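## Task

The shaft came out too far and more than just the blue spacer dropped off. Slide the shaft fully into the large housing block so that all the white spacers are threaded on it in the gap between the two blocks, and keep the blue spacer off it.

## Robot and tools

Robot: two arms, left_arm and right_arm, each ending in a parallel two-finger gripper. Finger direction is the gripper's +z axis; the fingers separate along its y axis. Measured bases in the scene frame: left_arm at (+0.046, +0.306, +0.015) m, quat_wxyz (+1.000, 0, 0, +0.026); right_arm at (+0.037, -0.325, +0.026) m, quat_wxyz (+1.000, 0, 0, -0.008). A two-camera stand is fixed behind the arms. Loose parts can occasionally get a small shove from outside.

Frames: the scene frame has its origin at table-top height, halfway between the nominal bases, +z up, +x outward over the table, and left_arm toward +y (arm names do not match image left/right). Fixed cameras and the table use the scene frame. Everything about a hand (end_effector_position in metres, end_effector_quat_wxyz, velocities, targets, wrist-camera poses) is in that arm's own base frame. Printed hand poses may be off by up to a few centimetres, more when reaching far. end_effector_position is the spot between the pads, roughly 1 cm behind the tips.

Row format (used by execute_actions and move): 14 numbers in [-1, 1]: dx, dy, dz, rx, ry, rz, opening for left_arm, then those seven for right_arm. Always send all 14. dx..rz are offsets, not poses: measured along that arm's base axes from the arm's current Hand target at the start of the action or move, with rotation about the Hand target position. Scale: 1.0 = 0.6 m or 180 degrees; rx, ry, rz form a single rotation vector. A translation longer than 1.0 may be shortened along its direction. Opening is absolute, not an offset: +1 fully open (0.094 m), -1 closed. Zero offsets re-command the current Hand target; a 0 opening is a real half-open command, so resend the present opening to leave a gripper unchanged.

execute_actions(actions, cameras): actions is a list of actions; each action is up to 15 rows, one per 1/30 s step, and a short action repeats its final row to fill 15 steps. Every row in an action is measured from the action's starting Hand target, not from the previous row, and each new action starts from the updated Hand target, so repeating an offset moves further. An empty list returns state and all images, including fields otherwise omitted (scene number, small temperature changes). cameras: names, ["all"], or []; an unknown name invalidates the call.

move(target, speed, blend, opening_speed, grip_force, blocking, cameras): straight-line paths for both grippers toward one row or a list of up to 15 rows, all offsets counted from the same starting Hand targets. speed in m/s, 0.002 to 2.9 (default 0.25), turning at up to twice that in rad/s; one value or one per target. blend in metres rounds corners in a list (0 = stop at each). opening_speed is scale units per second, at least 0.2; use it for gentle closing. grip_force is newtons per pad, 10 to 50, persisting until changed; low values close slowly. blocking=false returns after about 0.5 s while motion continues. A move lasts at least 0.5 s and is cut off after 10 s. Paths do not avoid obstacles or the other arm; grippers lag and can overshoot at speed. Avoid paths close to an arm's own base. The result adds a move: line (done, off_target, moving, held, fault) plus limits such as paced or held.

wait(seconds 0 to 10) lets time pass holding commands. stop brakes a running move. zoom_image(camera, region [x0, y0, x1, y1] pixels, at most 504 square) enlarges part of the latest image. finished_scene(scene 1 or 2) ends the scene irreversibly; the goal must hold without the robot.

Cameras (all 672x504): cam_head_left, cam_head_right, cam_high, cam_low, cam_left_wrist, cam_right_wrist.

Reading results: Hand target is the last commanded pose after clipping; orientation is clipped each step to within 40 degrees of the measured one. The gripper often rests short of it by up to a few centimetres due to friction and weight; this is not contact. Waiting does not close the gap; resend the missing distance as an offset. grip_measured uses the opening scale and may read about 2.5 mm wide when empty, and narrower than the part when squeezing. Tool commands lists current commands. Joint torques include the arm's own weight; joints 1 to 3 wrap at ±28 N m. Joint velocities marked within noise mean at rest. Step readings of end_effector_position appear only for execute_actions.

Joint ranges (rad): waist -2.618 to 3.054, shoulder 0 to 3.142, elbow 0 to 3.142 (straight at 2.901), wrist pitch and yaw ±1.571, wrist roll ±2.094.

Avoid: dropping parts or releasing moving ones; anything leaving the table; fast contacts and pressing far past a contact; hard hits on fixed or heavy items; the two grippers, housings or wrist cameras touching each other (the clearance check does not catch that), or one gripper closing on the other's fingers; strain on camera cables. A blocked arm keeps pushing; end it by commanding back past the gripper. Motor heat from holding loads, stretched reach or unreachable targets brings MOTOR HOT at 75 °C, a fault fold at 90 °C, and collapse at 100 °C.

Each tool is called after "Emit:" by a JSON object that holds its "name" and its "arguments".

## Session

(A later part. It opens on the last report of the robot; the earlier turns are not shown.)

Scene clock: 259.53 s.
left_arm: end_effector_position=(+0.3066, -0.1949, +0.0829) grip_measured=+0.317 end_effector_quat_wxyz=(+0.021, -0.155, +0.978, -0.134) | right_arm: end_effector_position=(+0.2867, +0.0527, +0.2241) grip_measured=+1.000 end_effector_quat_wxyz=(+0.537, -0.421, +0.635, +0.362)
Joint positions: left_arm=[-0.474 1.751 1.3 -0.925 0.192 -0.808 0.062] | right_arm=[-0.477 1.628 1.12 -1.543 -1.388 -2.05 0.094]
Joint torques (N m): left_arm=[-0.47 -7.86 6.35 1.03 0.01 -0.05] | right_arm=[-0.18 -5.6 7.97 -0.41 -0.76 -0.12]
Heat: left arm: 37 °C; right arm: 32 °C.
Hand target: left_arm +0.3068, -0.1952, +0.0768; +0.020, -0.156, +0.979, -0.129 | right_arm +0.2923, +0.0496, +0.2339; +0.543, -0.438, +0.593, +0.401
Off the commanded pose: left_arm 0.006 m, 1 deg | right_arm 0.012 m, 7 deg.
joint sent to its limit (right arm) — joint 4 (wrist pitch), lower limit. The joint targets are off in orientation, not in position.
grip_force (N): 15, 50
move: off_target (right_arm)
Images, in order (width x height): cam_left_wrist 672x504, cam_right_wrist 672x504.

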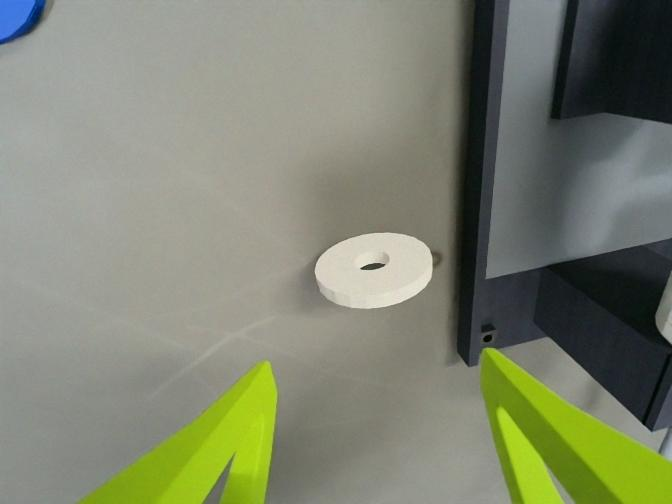

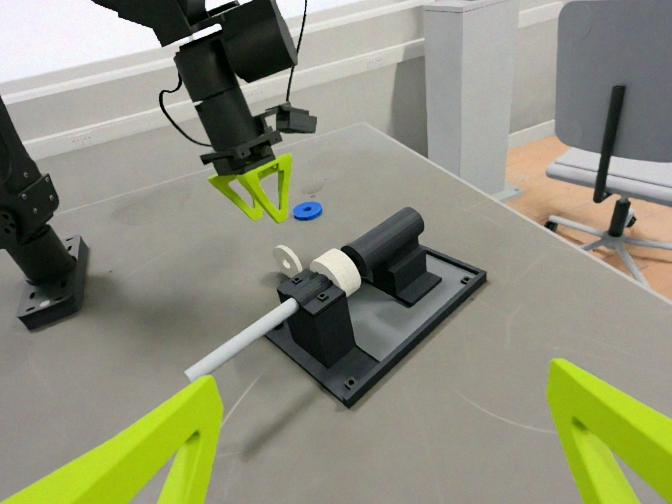

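Emit:
{"name": "move", "arguments": {"target": [[0.0113,-0.0135,-0.0483,0,0,0,0.32,0,0,0,0,0,0,1]], "speed": 0.08, "cameras": ["cam_left_wrist","cam_right_wrist"]}}

Emit:
{"name": "zoom_image", "arguments": {"camera": "cam_left_wrist", "region": [250, 220, 500, 400]}}

Scene clock: 266.47 s.
left_arm: end_effector_position=(+0.3143, -0.2033, +0.0551) grip_measured=+0.317 end_effector_quat_wxyz=(+0.022, -0.155, +0.978, -0.135) | right_arm: end_effector_position=(+0.2867, +0.0527, +0.2241) grip_measured=+1.000 end_effector_quat_wxyz=(+0.537, -0.421, +0.635, +0.362)
Joint positions: left_arm=[-0.486 1.814 1.263 -0.819 0.19 -0.82 0.062] | right_arm=[-0.477 1.628 1.12 -1.543 -1.388 -2.05 0.094]
Joint torques (N m): left_arm=[-0.5 -8.16 6.11 1.02 0.01 -0.04] | right_arm=[-0.16 -5.61 7.99 -0.42 -0.77 -0.12]
Heat: left arm: 36 °C; right arm: 32 °C.
Hand target: left_arm +0.3136, -0.2034, +0.0479; +0.020, -0.156, +0.979, -0.129 | right_arm +0.2923, +0.0496, +0.2339; +0.543, -0.438, +0.593, +0.401
Off the commanded pose: left_arm 0.007 m, 1 deg | right_arm 0.012 m, 7 deg.
joint sent to its limit (right arm) — joint 4 (wrist pitch), lower limit. The joint targets are off in orientation, not in position.
grip_force (N): 15, 50
move: off_target (right_arm)
Images, in order (width x height): cam_left_wrist 672x504, cam_right_wrist 672x504.

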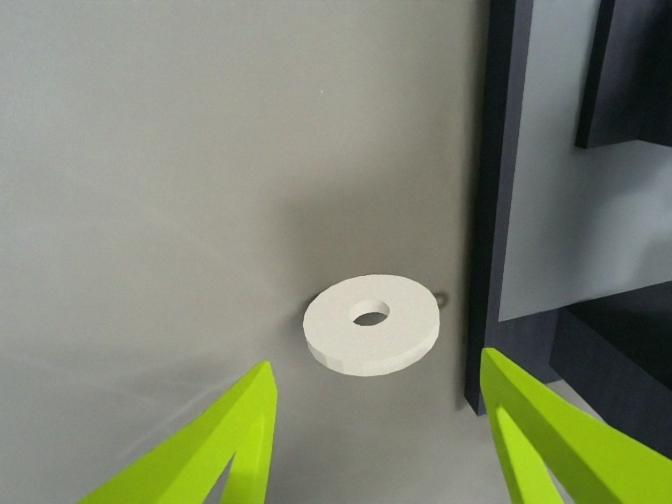

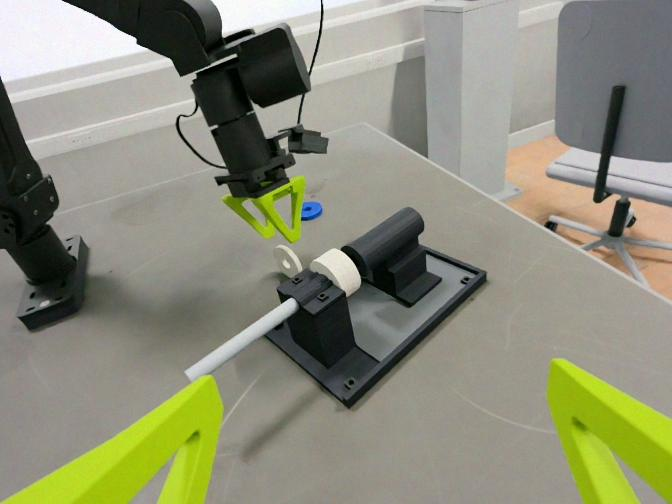

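Scaled by 2.016 from the camera's 672x504 image, which has a finer 960x720 frame.

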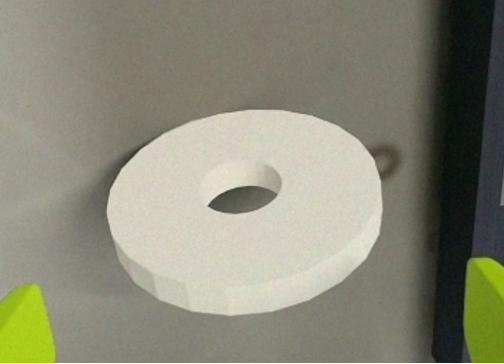

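Emit:
{"name": "move", "arguments": {"target": [[0.0045,-0.0140,-0.0550,0,0,0,0.32,0,0,0,0,0,0,1]], "speed": 0.06, "cameras": ["cam_left_wrist","cam_right_wrist"]}}

Emit:
{"name": "zoom_image", "arguments": {"camera": "cam_left_wrist", "region": [220, 300, 520, 504]}}

Emit:
{"name": "zoom_image", "arguments": {"camera": "cam_right_wrist", "region": [220, 180, 360, 300]}}

Scene clock: 269.30 s.
left_arm: end_effector_position=(+0.3179, -0.2124, +0.0230) grip_measured=+0.317 end_effector_quat_wxyz=(+0.023, -0.155, +0.978, -0.136) | right_arm: end_effector_position=(+0.2867, +0.0527, +0.2241) grip_measured=+1.000 end_effector_quat_wxyz=(+0.537, -0.421, +0.635, +0.362)
Joint positions: left_arm=[-0.504 1.882 1.214 -0.697 0.187 -0.838 0.062] | right_arm=[-0.477 1.628 1.12 -1.543 -1.388 -2.05 0.094]
Joint torques (N m): left_arm=[-0.49 -8.46 5.82 1.04 0.01 -0.04] | right_arm=[-0.18 -5.6 7.98 -0.42 -0.76 -0.11]
Heat: left arm: 36 °C; right arm: 32 °C.
Hand target: left_arm +0.3163, -0.2119, +0.0149; +0.020, -0.156, +0.979, -0.129 | right_arm +0.2923, +0.0496, +0.2339; +0.543, -0.438, +0.593, +0.401
Off the commanded pose: left_arm 0.008 m, 1 deg | right_arm 0.012 m, 7 deg.
joint sent to its limit (right arm) — joint 4 (wrist pitch), lower limit. The joint targets are off in orientation, not in position.
grip_force (N): 15, 50
move: off_target (right_arm)
Images, in order (width x height): cam_left_wrist 672x504, cam_right_wrist 672x504.

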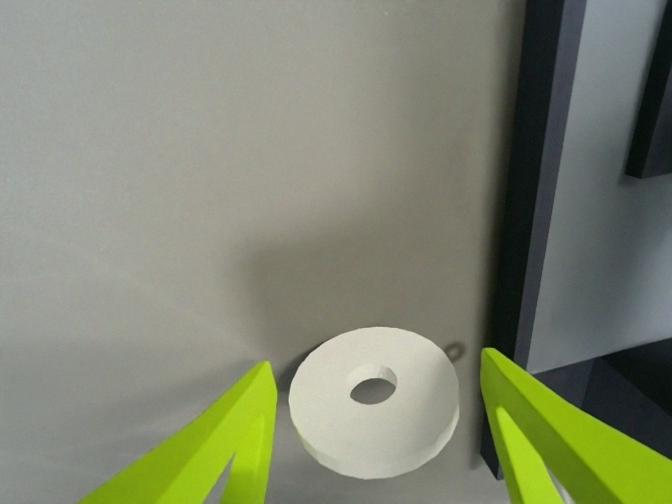

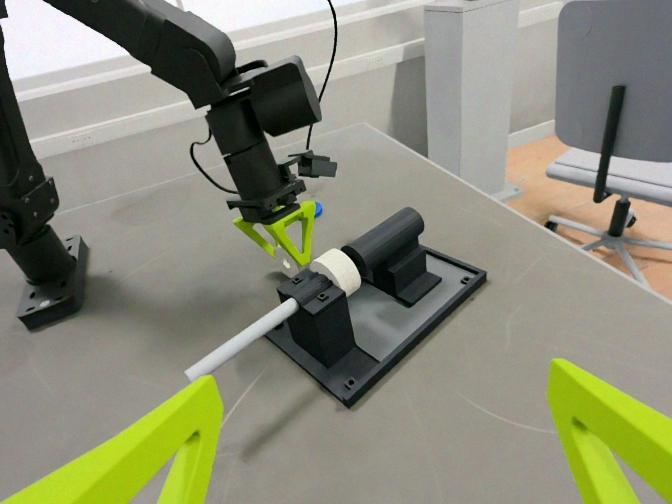

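Scaled by 1.680 from the camera's 672x504 image, which has a finer 960x720 frame.

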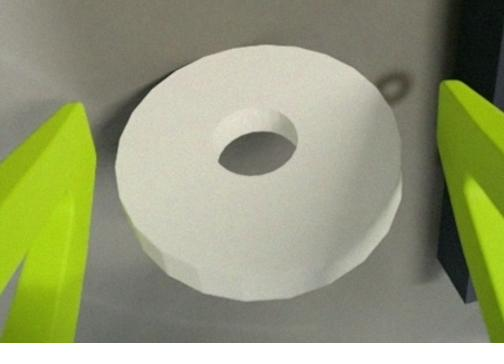

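Scaled by 3.600 from the camera's 672x504 image, which has a finer 960x720 frame.

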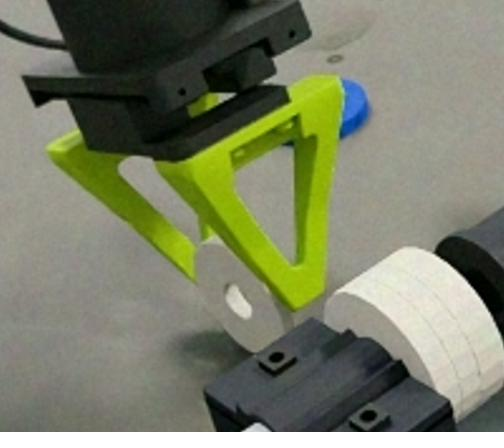

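Emit:
{"name": "move", "arguments": {"target": [[0,0,0,0,0,0,-0.05,0,0,0,0,0,0,1]], "opening_speed": 0.25, "cameras": ["cam_left_wrist","cam_right_wrist"]}}

Emit:
{"name": "zoom_image", "arguments": {"camera": "cam_left_wrist", "region": [220, 300, 520, 504]}}

Emit:
{"name": "zoom_image", "arguments": {"camera": "cam_right_wrist", "region": [220, 180, 360, 300]}}

Scene clock: 272.37 s.
left_arm: end_effector_position=(+0.3180, -0.2123, +0.0230) grip_measured=+0.059 end_effector_quat_wxyz=(+0.023, -0.155, +0.978, -0.136) | right_arm: end_effector_position=(+0.2867, +0.0527, +0.2241) grip_measured=+1.000 end_effector_quat_wxyz=(+0.537, -0.421, +0.635, +0.362)
Joint positions: left_arm=[-0.504 1.882 1.214 -0.696 0.186 -0.838 0.05] | right_arm=[-0.477 1.628 1.12 -1.543 -1.388 -2.05 0.094]
Joint torques (N m): left_arm=[-0.49 -8.43 5.81 1.04 0.01 -0.04] | right_arm=[-0.18 -5.61 7.98 -0.42 -0.76 -0.11]
Heat: left arm: 36 °C; right arm: 32 °C.
Hand target: left_arm +0.3163, -0.2118, +0.0149; +0.020, -0.156, +0.979, -0.129 | right_arm +0.2923, +0.0496, +0.2339; +0.543, -0.438, +0.593, +0.401
Off the commanded pose: left_arm 0.008 m, 1 deg | right_arm 0.012 m, 7 deg.
joint sent to its limit (right arm) — joint 4 (wrist pitch), lower limit. The joint targets are off in orientation, not in position.
grip_force (N): 15, 50
move: off_target (right_arm)
Images, in order (width x height): cam_left_wrist 672x504, cam_right_wrist 672x504.

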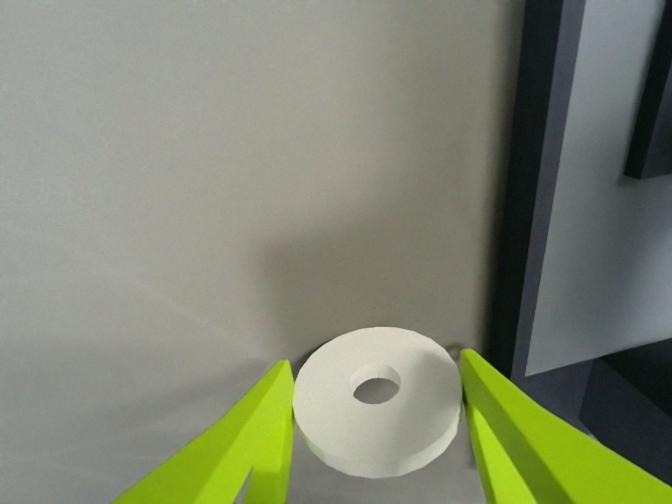

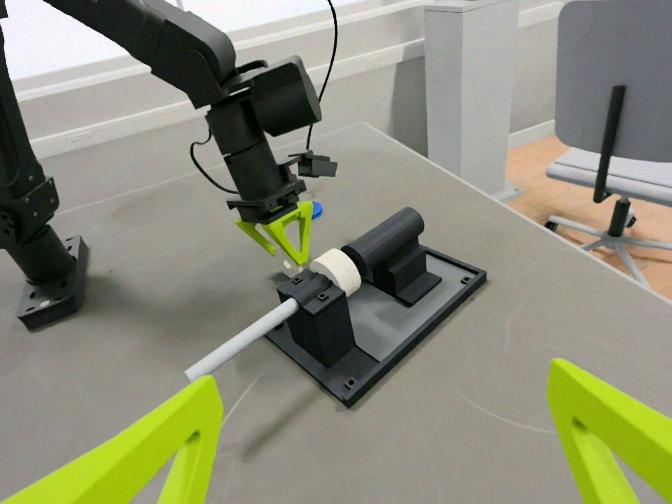

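Scaled by 1.680 from the camera's 672x504 image, which has a finer 960x720 frame.

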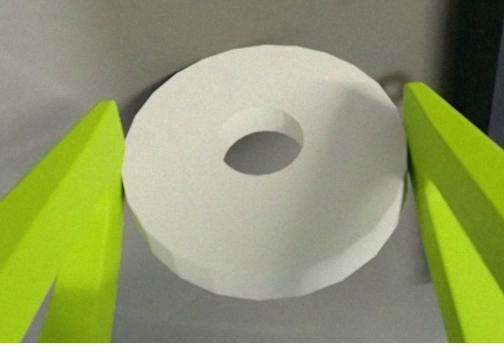

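Scaled by 3.600 from the camera's 672x504 image, which has a finer 960x720 frame.

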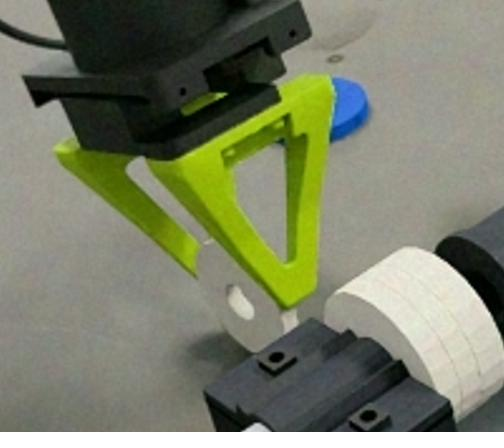

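Emit:
{"name": "move", "arguments": {"target": [[0,0,0.2335,0,0,0,-0.05,0,0,0,0,0,0,1],[0.0512,-0.1763,0.2335,0,0,0,-0.05,0,0,0,0,0,0,1]], "speed": [0.15,0.15], "blend": [0.03,0], "cameras": ["cam_left_wrist","cam_right_wrist"]}}

Emit:
{"name": "zoom_image", "arguments": {"camera": "cam_left_wrist", "region": [200, 250, 500, 504]}}

Emit:
{"name": "zoom_image", "arguments": {"camera": "cam_right_wrist", "region": [240, 150, 440, 300]}}

Scene clock: 277.00 s.
left_arm: end_effector_position=(+0.3431, -0.3174, +0.1580) grip_measured=+0.058 end_effector_quat_wxyz=(+0.019, -0.152, +0.979, -0.135) | right_arm: end_effector_position=(+0.2867, +0.0527, +0.2241) grip_measured=+1.000 end_effector_quat_wxyz=(+0.537, -0.421, +0.635, +0.362)
Joint positions: left_arm=[-0.691 2.153 2.156 -1.343 0.15 -1.017 0.05] | right_arm=[-0.477 1.628 1.12 -1.543 -1.388 -2.05 0.094]
Joint torques (N m): left_arm=[0.05 -10.63 9.72 0.83 -0.02 -0.06] | right_arm=[-0.14 -5.6 7.97 -0.42 -0.77 -0.11]
Heat: left arm: 35 °C; right arm: 32 °C.
Hand target: left_arm +0.3470, -0.3176, +0.1548; +0.020, -0.156, +0.979, -0.129 | right_arm +0.2923, +0.0496, +0.2339; +0.543, -0.438, +0.593, +0.401
Off the commanded pose: left_arm 0.005 m, 1 deg | right_arm 0.012 m, 7 deg.
joint sent to its limit (right arm) — joint 4 (wrist pitch), lower limit. The joint targets are off in orientation, not in position.
grip_force (N): 15, 50
move: off_target (right_arm)
Images, in order (width x height): cam_left_wrist 672x504, cam_right_wrist 672x504.

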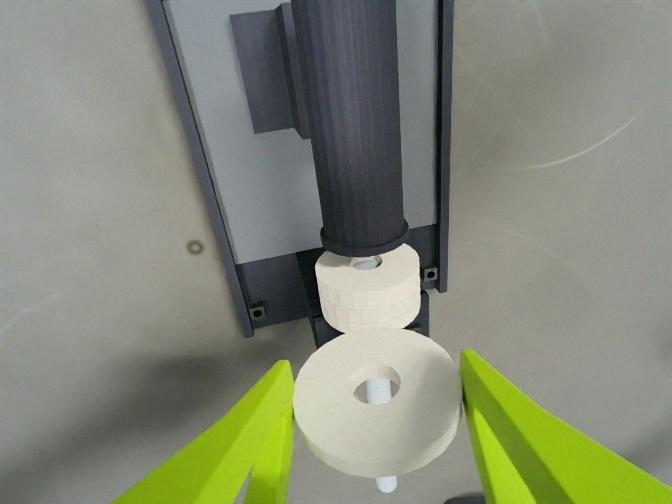

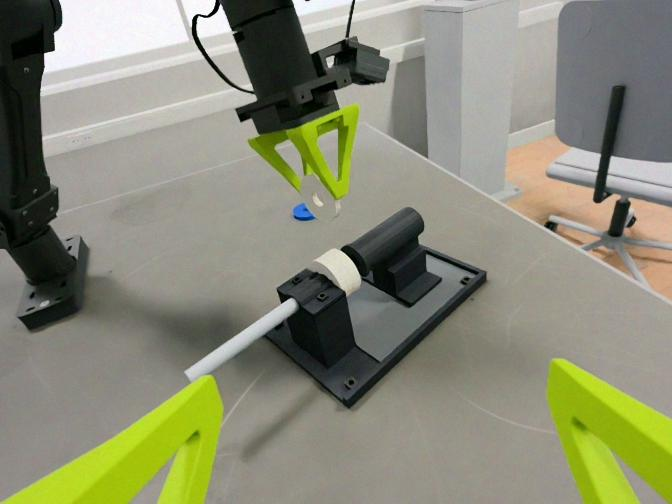

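Scaled by 1.680 from the camera's 672x504 image, which has a finer 960x720 frame.

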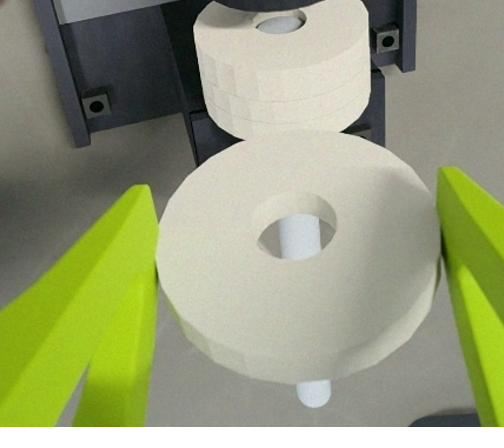

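Scaled by 2.520 from the camera's 672x504 image, which has a finer 960x720 frame.

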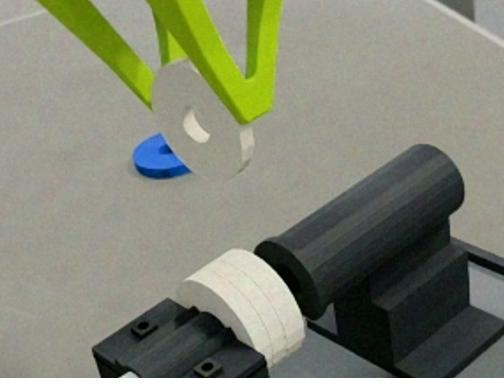

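Emit:
{"name": "zoom_image", "arguments": {"camera": "cam_left_wrist", "region": [290, 210, 450, 340]}}

Scaled by 3.150 from the camera's 672x504 image, which has a finer 960x720 frame.

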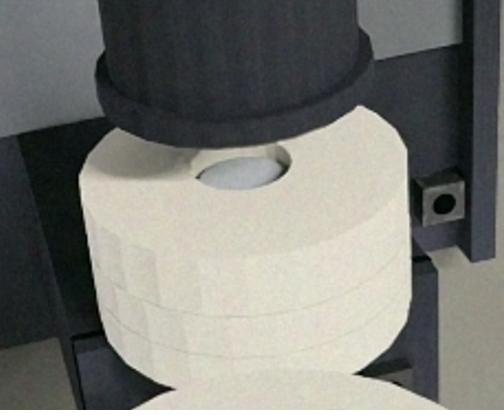

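Emit:
{"name": "zoom_image", "arguments": {"camera": "cam_left_wrist", "region": [285, 320, 470, 485]}}

Scaled by 2.724 from the camera's 672x504 image, which has a finer 960x720 frame.

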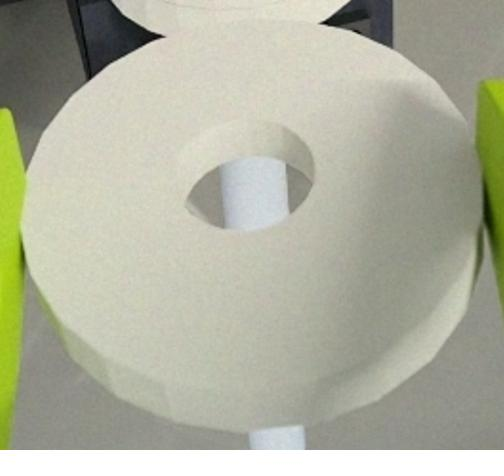

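Emit:
{"name": "move", "arguments": {"target": [[0.0136,-0.0067,-0.0490,0,0,0,-0.05,0,0,0,0,0,0,1]], "speed": 0.08, "cameras": ["cam_left_wrist","cam_right_wrist"]}}

Emit:
{"name": "zoom_image", "arguments": {"camera": "cam_left_wrist", "region": [270, 240, 480, 440]}}

Emit:
{"name": "zoom_image", "arguments": {"camera": "cam_right_wrist", "region": [270, 180, 400, 290]}}

Scene clock: 284.07 s.
left_arm: end_effector_position=(+0.3507, -0.3235, +0.1350) grip_measured=+0.058 end_effector_quat_wxyz=(+0.020, -0.152, +0.979, -0.136) | right_arm: end_effector_position=(+0.2867, +0.0527, +0.2241) grip_measured=+1.000 end_effector_quat_wxyz=(+0.537, -0.421, +0.635, +0.362)
Joint positions: left_arm=[-0.691 2.177 2.101 -1.262 0.15 -1.017 0.05] | right_arm=[-0.477 1.628 1.12 -1.543 -1.388 -2.05 0.094]
Joint torques (N m): left_arm=[0.5 -11.49 6.57 1.1 -0.01 0] | right_arm=[-0.17 -5.6 7.98 -0.42 -0.76 -0.12]
Heat: left arm: 35 °C; right arm: 32 °C.
Hand target: left_arm +0.3551, -0.3216, +0.1255; +0.020, -0.156, +0.979, -0.129 | right_arm +0.2923, +0.0496, +0.2339; +0.543, -0.438, +0.593, +0.401
Off the commanded pose: left_arm 0.011 m, 1 deg | right_arm 0.012 m, 7 deg.
joint sent to its limit (right arm) — joint 4 (wrist pitch), lower limit. The joint targets are off in orientation, not in position.
grip_force (N): 15, 50
move: off_target (left_arm, right_arm)
Images, in order (width x height): cam_left_wrist 672x504, cam_right_wrist 672x504.

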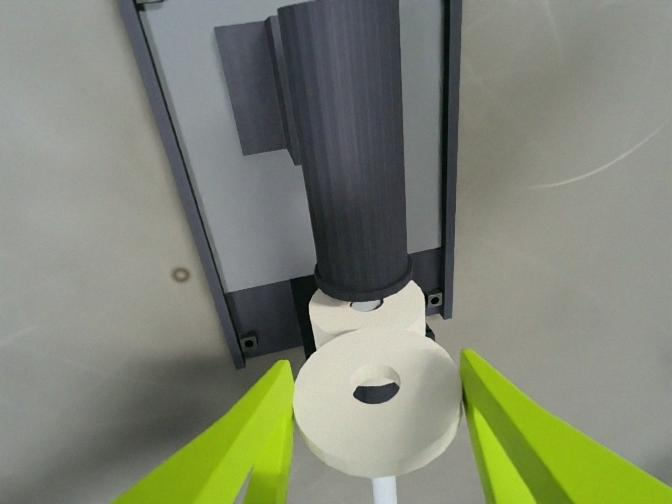

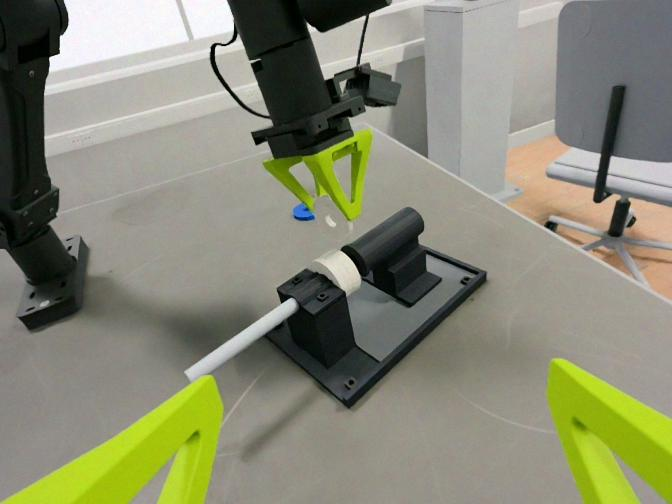

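Scaled by 2.400 from the camera's 672x504 image, which has a finer 960x720 frame.

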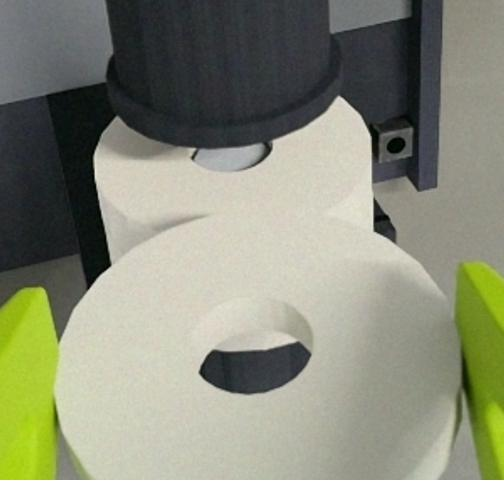

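Scaled by 3.877 from the camera's 672x504 image, which has a finer 960x720 frame.

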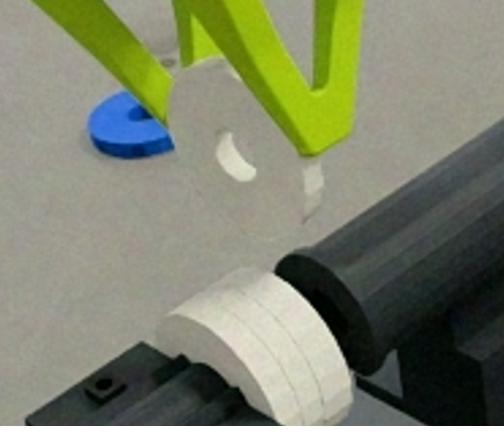

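Emit:
{"name": "move", "arguments": {"target": [[0.0048,-0.0095,-0.0575,0,0,0,-0.05,0,0,0,0,0,0,1]], "speed": 0.06, "cameras": ["cam_left_wrist","cam_right_wrist"]}}

Emit:
{"name": "zoom_image", "arguments": {"camera": "cam_left_wrist", "region": [270, 280, 480, 480]}}

Emit:
{"name": "zoom_image", "arguments": {"camera": "cam_right_wrist", "region": [270, 180, 400, 290]}}

Scene clock: 287.57 s.
left_arm: end_effector_position=(+0.3554, -0.3275, +0.1022) grip_measured=+0.058 end_effector_quat_wxyz=(+0.020, -0.152, +0.979, -0.136) | right_arm: end_effector_position=(+0.2867, +0.0527, +0.2241) grip_measured=+1.000 end_effector_quat_wxyz=(+0.537, -0.421, +0.635, +0.362)
Joint positions: left_arm=[-0.691 2.19 1.991 -1.138 0.15 -1.017 0.05] | right_arm=[-0.477 1.628 1.12 -1.543 -1.388 -2.05 0.094]
Joint torques (N m): left_arm=[-0.06 -11.49 6.48 1.12 -0.02 -0.05] | right_arm=[-0.17 -5.6 7.98 -0.42 -0.76 -0.11]
Heat: left arm: 35 °C; right arm: 32 °C.
Hand target: left_arm +0.3580, -0.3273, +0.0910; +0.020, -0.156, +0.979, -0.129 | right_arm +0.2923, +0.0496, +0.2339; +0.543, -0.438, +0.593, +0.401
Off the commanded pose: left_arm 0.012 m, 1 deg | right_arm 0.012 m, 7 deg.
joint sent to its limit (right arm) — joint 4 (wrist pitch), lower limit. The joint targets are off in orientation, not in position.
grip_force (N): 15, 50
move: off_target (left_arm, right_arm)
Images, in order (width x height): cam_left_wrist 672x504, cam_right_wrist 672x504.

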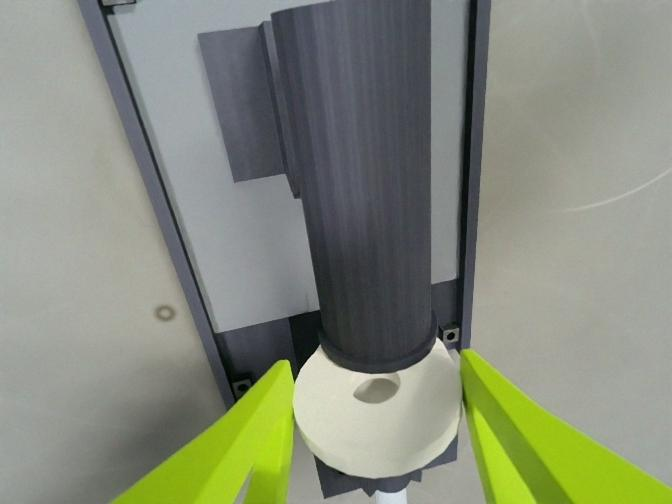

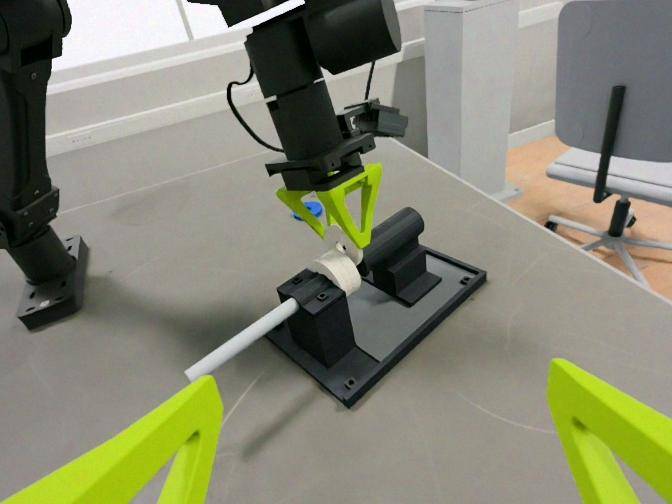

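Scaled by 2.400 from the camera's 672x504 image, which has a finer 960x720 frame.

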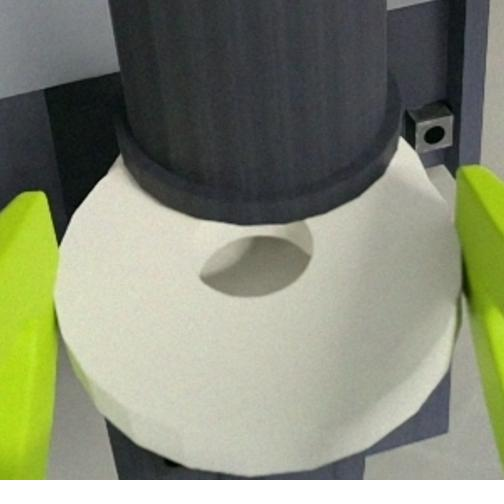

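Scaled by 3.877 from the camera's 672x504 image, which has a finer 960x720 frame.

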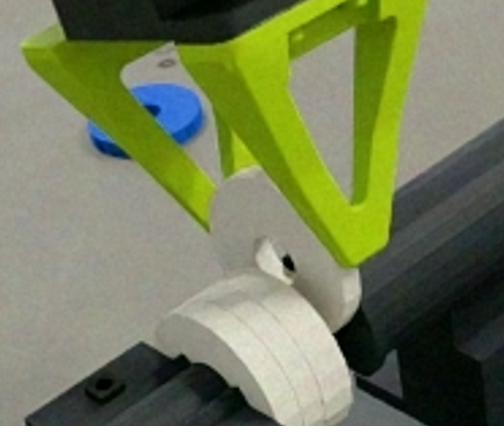

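Emit:
{"name": "move", "arguments": {"target": [[-0.0052,-0.0113,-0.0188,0,0,0,-0.05,0,0,0,0,0,0,1]], "speed": 0.05, "cameras": ["cam_left_wrist","cam_right_wrist"]}}

Emit:
{"name": "zoom_image", "arguments": {"camera": "cam_left_wrist", "region": [270, 280, 480, 480]}}

Emit:
{"name": "zoom_image", "arguments": {"camera": "cam_right_wrist", "region": [290, 200, 400, 300]}}

Scene clock: 291.13 s.
left_arm: end_effector_position=(+0.3553, -0.3338, +0.0933) grip_measured=+0.058 end_effector_quat_wxyz=(+0.024, -0.154, +0.978, -0.140) | right_arm: end_effector_position=(+0.2867, +0.0527, +0.2241) grip_measured=+1.000 end_effector_quat_wxyz=(+0.537, -0.421, +0.635, +0.362)
Joint positions: left_arm=[-0.702 2.196 1.962 -1.093 0.146 -1.033 0.05] | right_arm=[-0.477 1.628 1.12 -1.543 -1.388 -2.05 0.094]
Joint torques (N m): left_arm=[-0.46 -11.32 6.32 1.1 -0.02 -0.05] | right_arm=[-0.18 -5.61 7.98 -0.42 -0.76 -0.12]
Heat: left arm: 35 °C; right arm: 32 °C.
Hand target: left_arm +0.3549, -0.3341, +0.0797; +0.020, -0.156, +0.979, -0.129 | right_arm +0.2923, +0.0496, +0.2339; +0.543, -0.438, +0.593, +0.401
Off the commanded pose: left_arm 0.014 m, 1 deg | right_arm 0.012 m, 7 deg.
joint sent to its limit (right arm) — joint 4 (wrist pitch), lower limit. The joint targets are off in orientation, not in position.
grip_force (N): 15, 50
move: off_target (left_arm, right_arm)
Images, in order (width x height): cam_left_wrist 672x504, cam_right_wrist 672x504.

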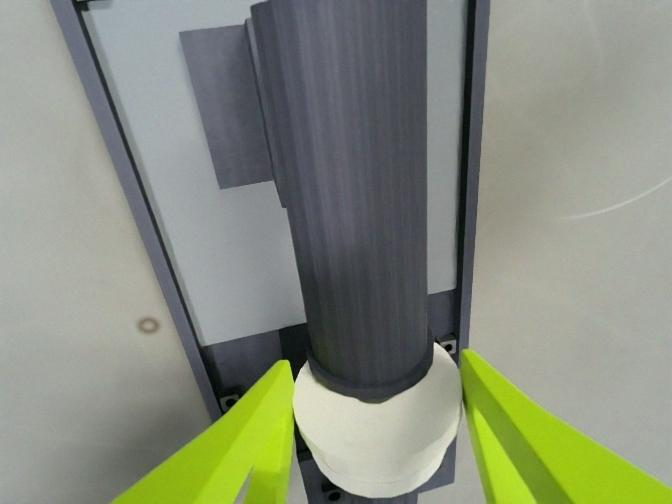

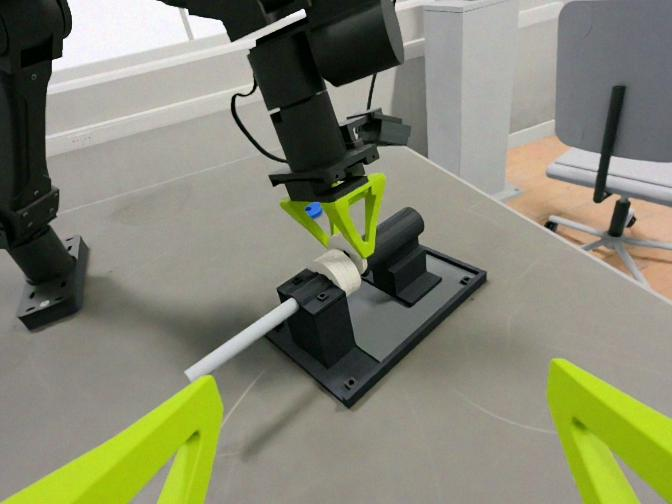

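Scaled by 2.400 from the camera's 672x504 image, which has a finer 960x720 frame.

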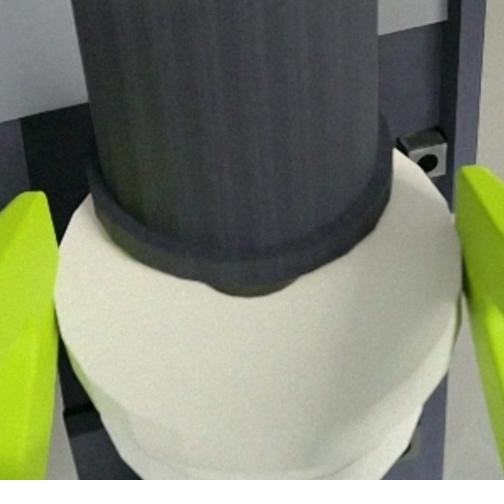

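Scaled by 4.582 from the camera's 672x504 image, which has a finer 960x720 frame.

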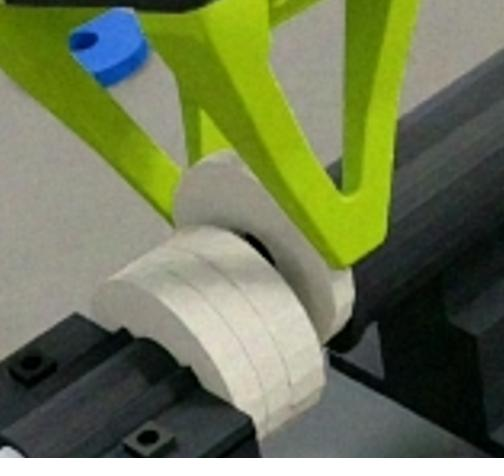

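Emit:
{"name": "move", "arguments": {"target": [[-0.0005,-0.0037,-0.0267,0,0,0,-0.05,0,0,0,0,0,0,1]], "speed": 0.04, "cameras": ["cam_left_wrist","cam_right_wrist"]}}

Emit:
{"name": "zoom_image", "arguments": {"camera": "cam_left_wrist", "region": [270, 300, 480, 500]}}

Emit:
{"name": "zoom_image", "arguments": {"camera": "cam_right_wrist", "region": [290, 200, 400, 300]}}

Scene clock: 295.00 s.
left_arm: end_effector_position=(+0.3553, -0.3360, +0.0764) grip_measured=+0.058 end_effector_quat_wxyz=(+0.023, -0.155, +0.978, -0.139) | right_arm: end_effector_position=(+0.2867, +0.0527, +0.2241) grip_measured=+1.000 end_effector_quat_wxyz=(+0.537, -0.421, +0.635, +0.362)
Joint positions: left_arm=[-0.706 2.206 1.913 -1.034 0.145 -1.038 0.05] | right_arm=[-0.477 1.628 1.12 -1.543 -1.388 -2.05 0.094]
Joint torques (N m): left_arm=[-0.51 -11.51 6.42 1.1 -0.03 -0.05] | right_arm=[-0.2 -5.61 7.98 -0.42 -0.76 -0.11]
Heat: left arm: 35 °C; right arm: 32 °C.
Hand target: left_arm +0.3546, -0.3364, +0.0638; +0.020, -0.156, +0.979, -0.129 | right_arm +0.2923, +0.0496, +0.2339; +0.543, -0.438, +0.593, +0.401
Off the commanded pose: left_arm 0.013 m, 1 deg | right_arm 0.012 m, 7 deg.
joint sent to its limit (right arm) — joint 4 (wrist pitch), lower limit. The joint targets are off in orientation, not in position.
grip_force (N): 15, 50
move: off_target (left_arm, right_arm)
Images, in order (width x height): cam_left_wrist 672x504, cam_right_wrist 672x504.

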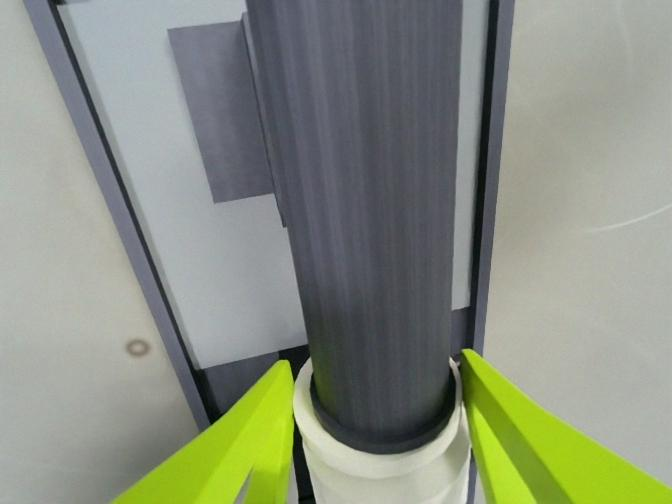

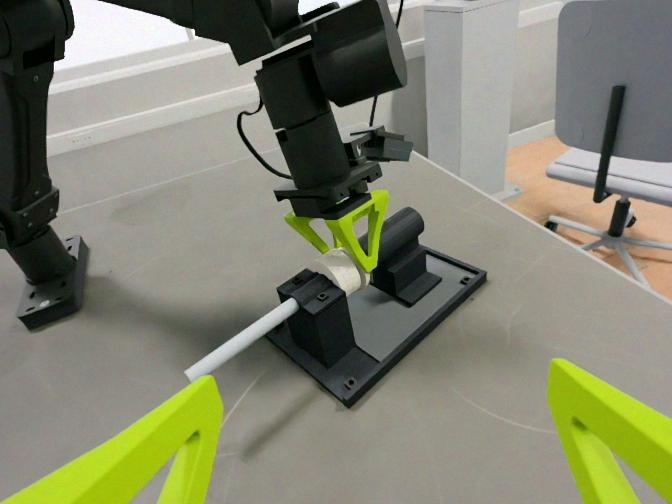

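Scaled by 2.400 from the camera's 672x504 image, which has a finer 960x720 frame.

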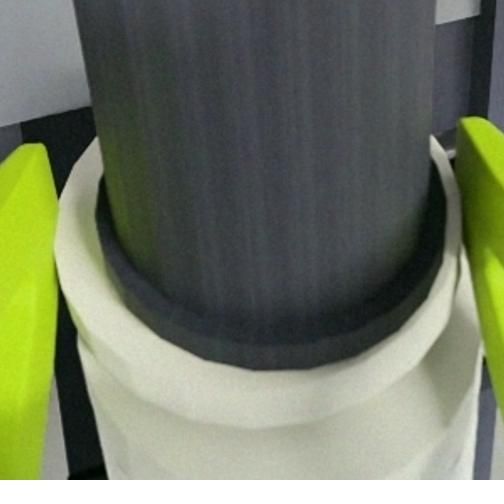

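Scaled by 4.582 from the camera's 672x504 image, which has a finer 960x720 frame.

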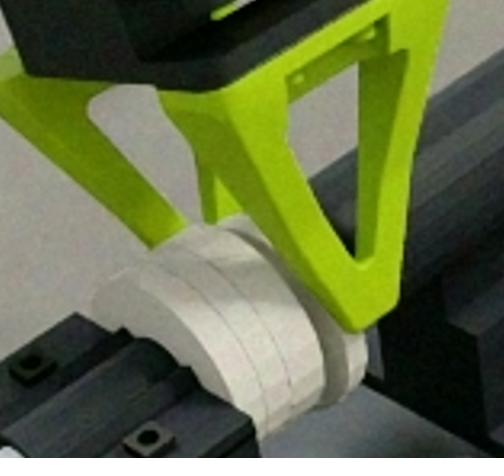

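Emit:
{"name": "zoom_image", "arguments": {"camera": "cam_left_wrist", "region": [280, 350, 400, 504]}}

Emit:
{"name": "zoom_image", "arguments": {"camera": "cam_left_wrist", "region": [380, 350, 500, 504]}}

Scaled by 3.273 from the camera's 672x504 image, which has a finer 960x720 frame.

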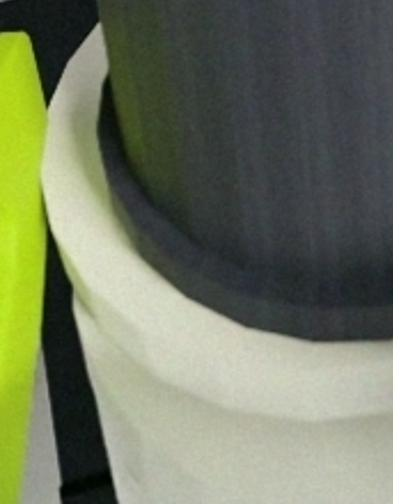

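Scaled by 3.273 from the camera's 672x504 image, which has a finer 960x720 frame.

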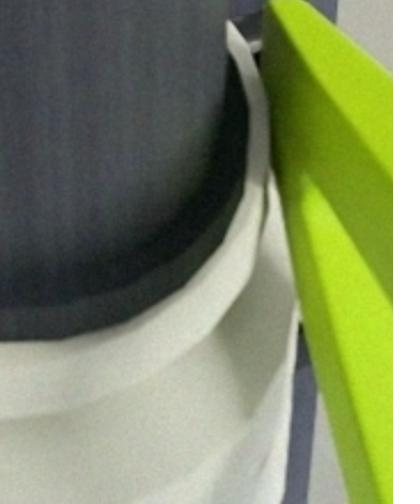

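Emit:
{"name": "zoom_image", "arguments": {"camera": "cam_right_wrist", "region": [305, 235, 385, 305]}}

Scaled by 6.300 from the camera's 672x504 image, which has a finer 960x720 frame.

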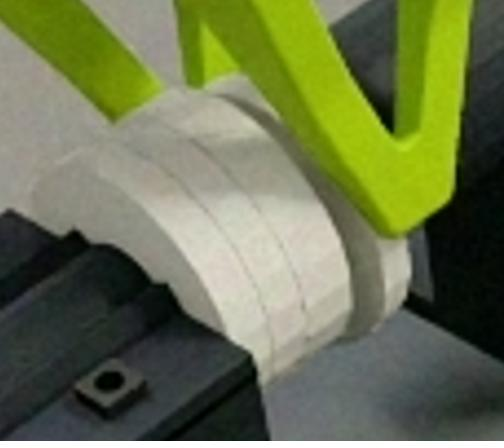

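Emit:
{"name": "execute_actions", "arguments": {"actions": []}}

Emit:
{"name": "zoom_image", "arguments": {"camera": "cam_high", "region": [270, 190, 400, 360]}}

Emit:
{"name": "zoom_image", "arguments": {"camera": "cam_head_left", "region": [250, 200, 450, 360]}}

Scene clock: 301.47 s.
left_arm: end_effector_position=(+0.3554, -0.3360, +0.0764) grip_measured=+0.058 end_effector_quat_wxyz=(+0.023, -0.155, +0.978, -0.139) | right_arm: end_effector_position=(+0.2867, +0.0527, +0.2241) grip_measured=+1.000 end_effector_quat_wxyz=(+0.537, -0.421, +0.635, +0.362)
Joint positions: left_arm=[-0.706 2.206 1.913 -1.034 0.145 -1.038 0.05] | right_arm=[-0.477 1.628 1.12 -1.543 -1.388 -2.05 0.094]
Joint velocities: within noise
Joint torques (N m): left_arm=[-0.5 -11.51 6.42 1.09 -0.03 -0.05] | right_arm=[-0.17 -5.6 7.98 -0.42 -0.76 -0.11]
Motor temperatures (°C): left_arm=[25 30 34 35 24 24 28] | right_arm=[25 26 32 29 25 25 24]
Heat: left arm: 35 °C; right arm: 32 °C.
Hand target: left_arm +0.3546, -0.3364, +0.0638; +0.020, -0.156, +0.979, -0.129 | right_arm +0.2923, +0.0496, +0.2339; +0.543, -0.438, +0.593, +0.401
Tool commands: left_gripper/opening=-0.05 right_gripper/opening=+1.0
Off the commanded pose: left_arm 0.013 m, 1 deg | right_arm 0.012 m, 7 deg.
grip_force (N): 15, 50

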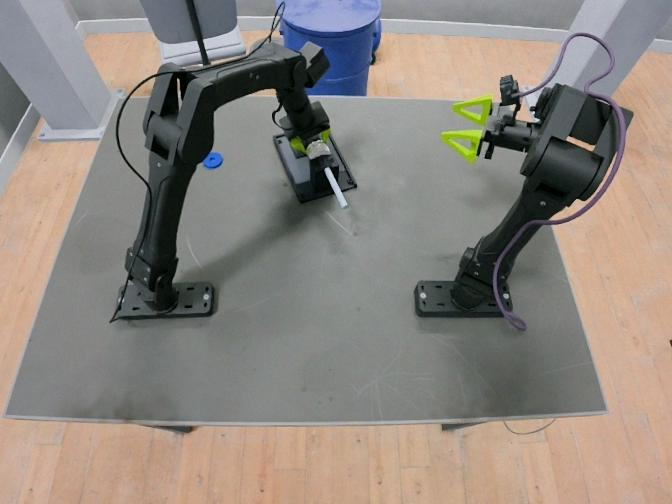

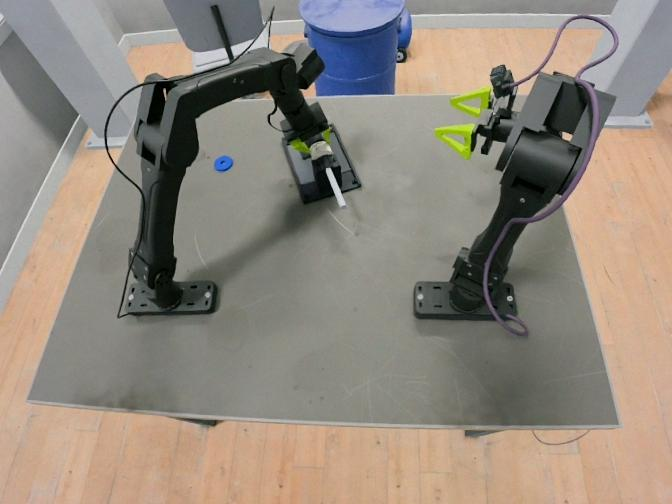

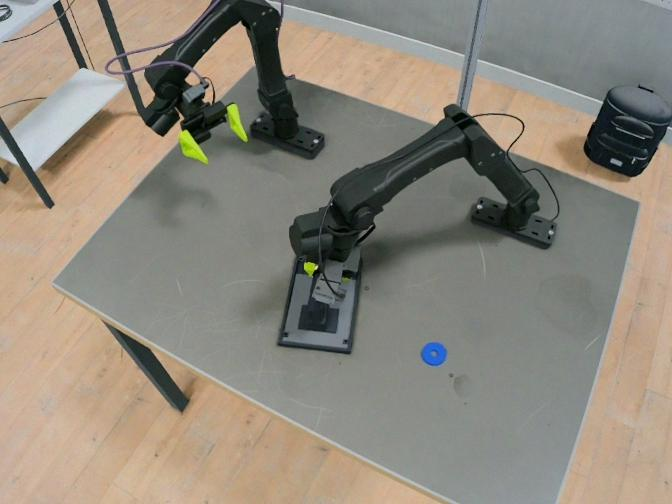

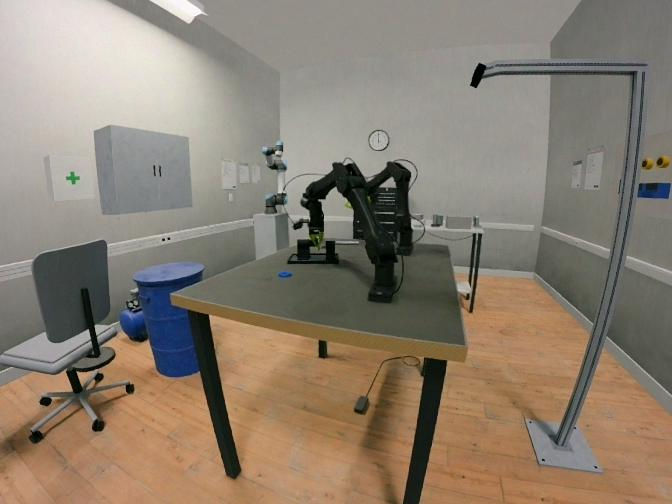

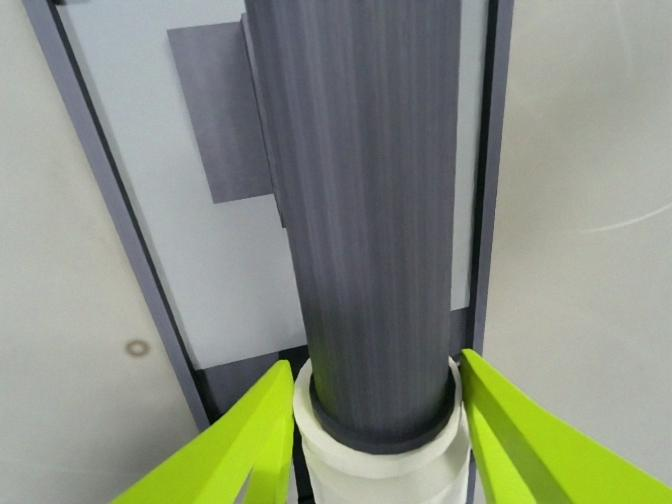

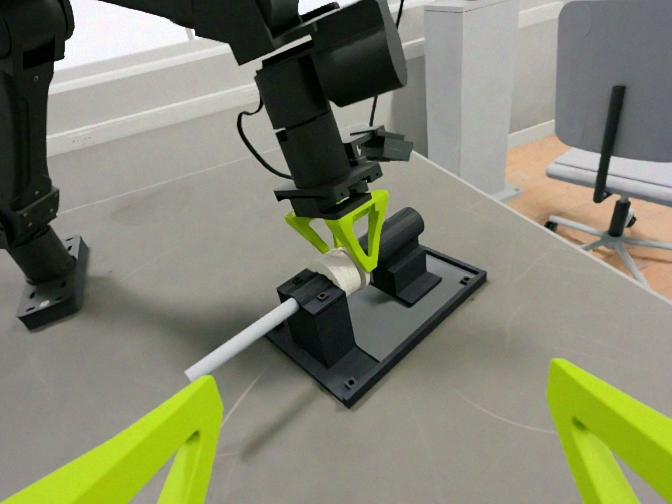

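Scaled by 2.965 from the camera's 672x504 image, which has a finer 960x720 frame.

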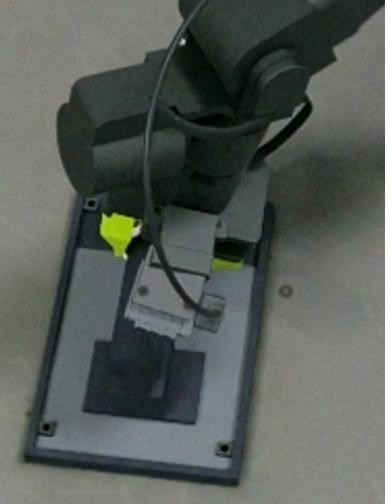

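Scaled by 2.520 from the camera's 672x504 image, which has a finer 960x720 frame.

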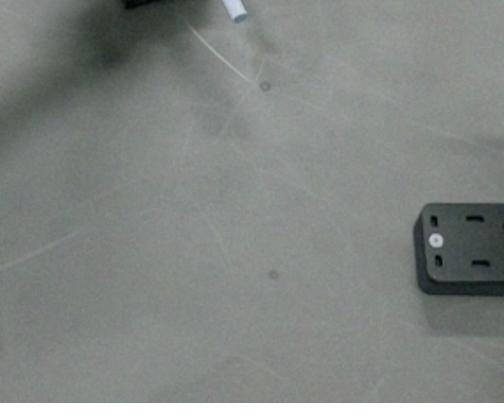

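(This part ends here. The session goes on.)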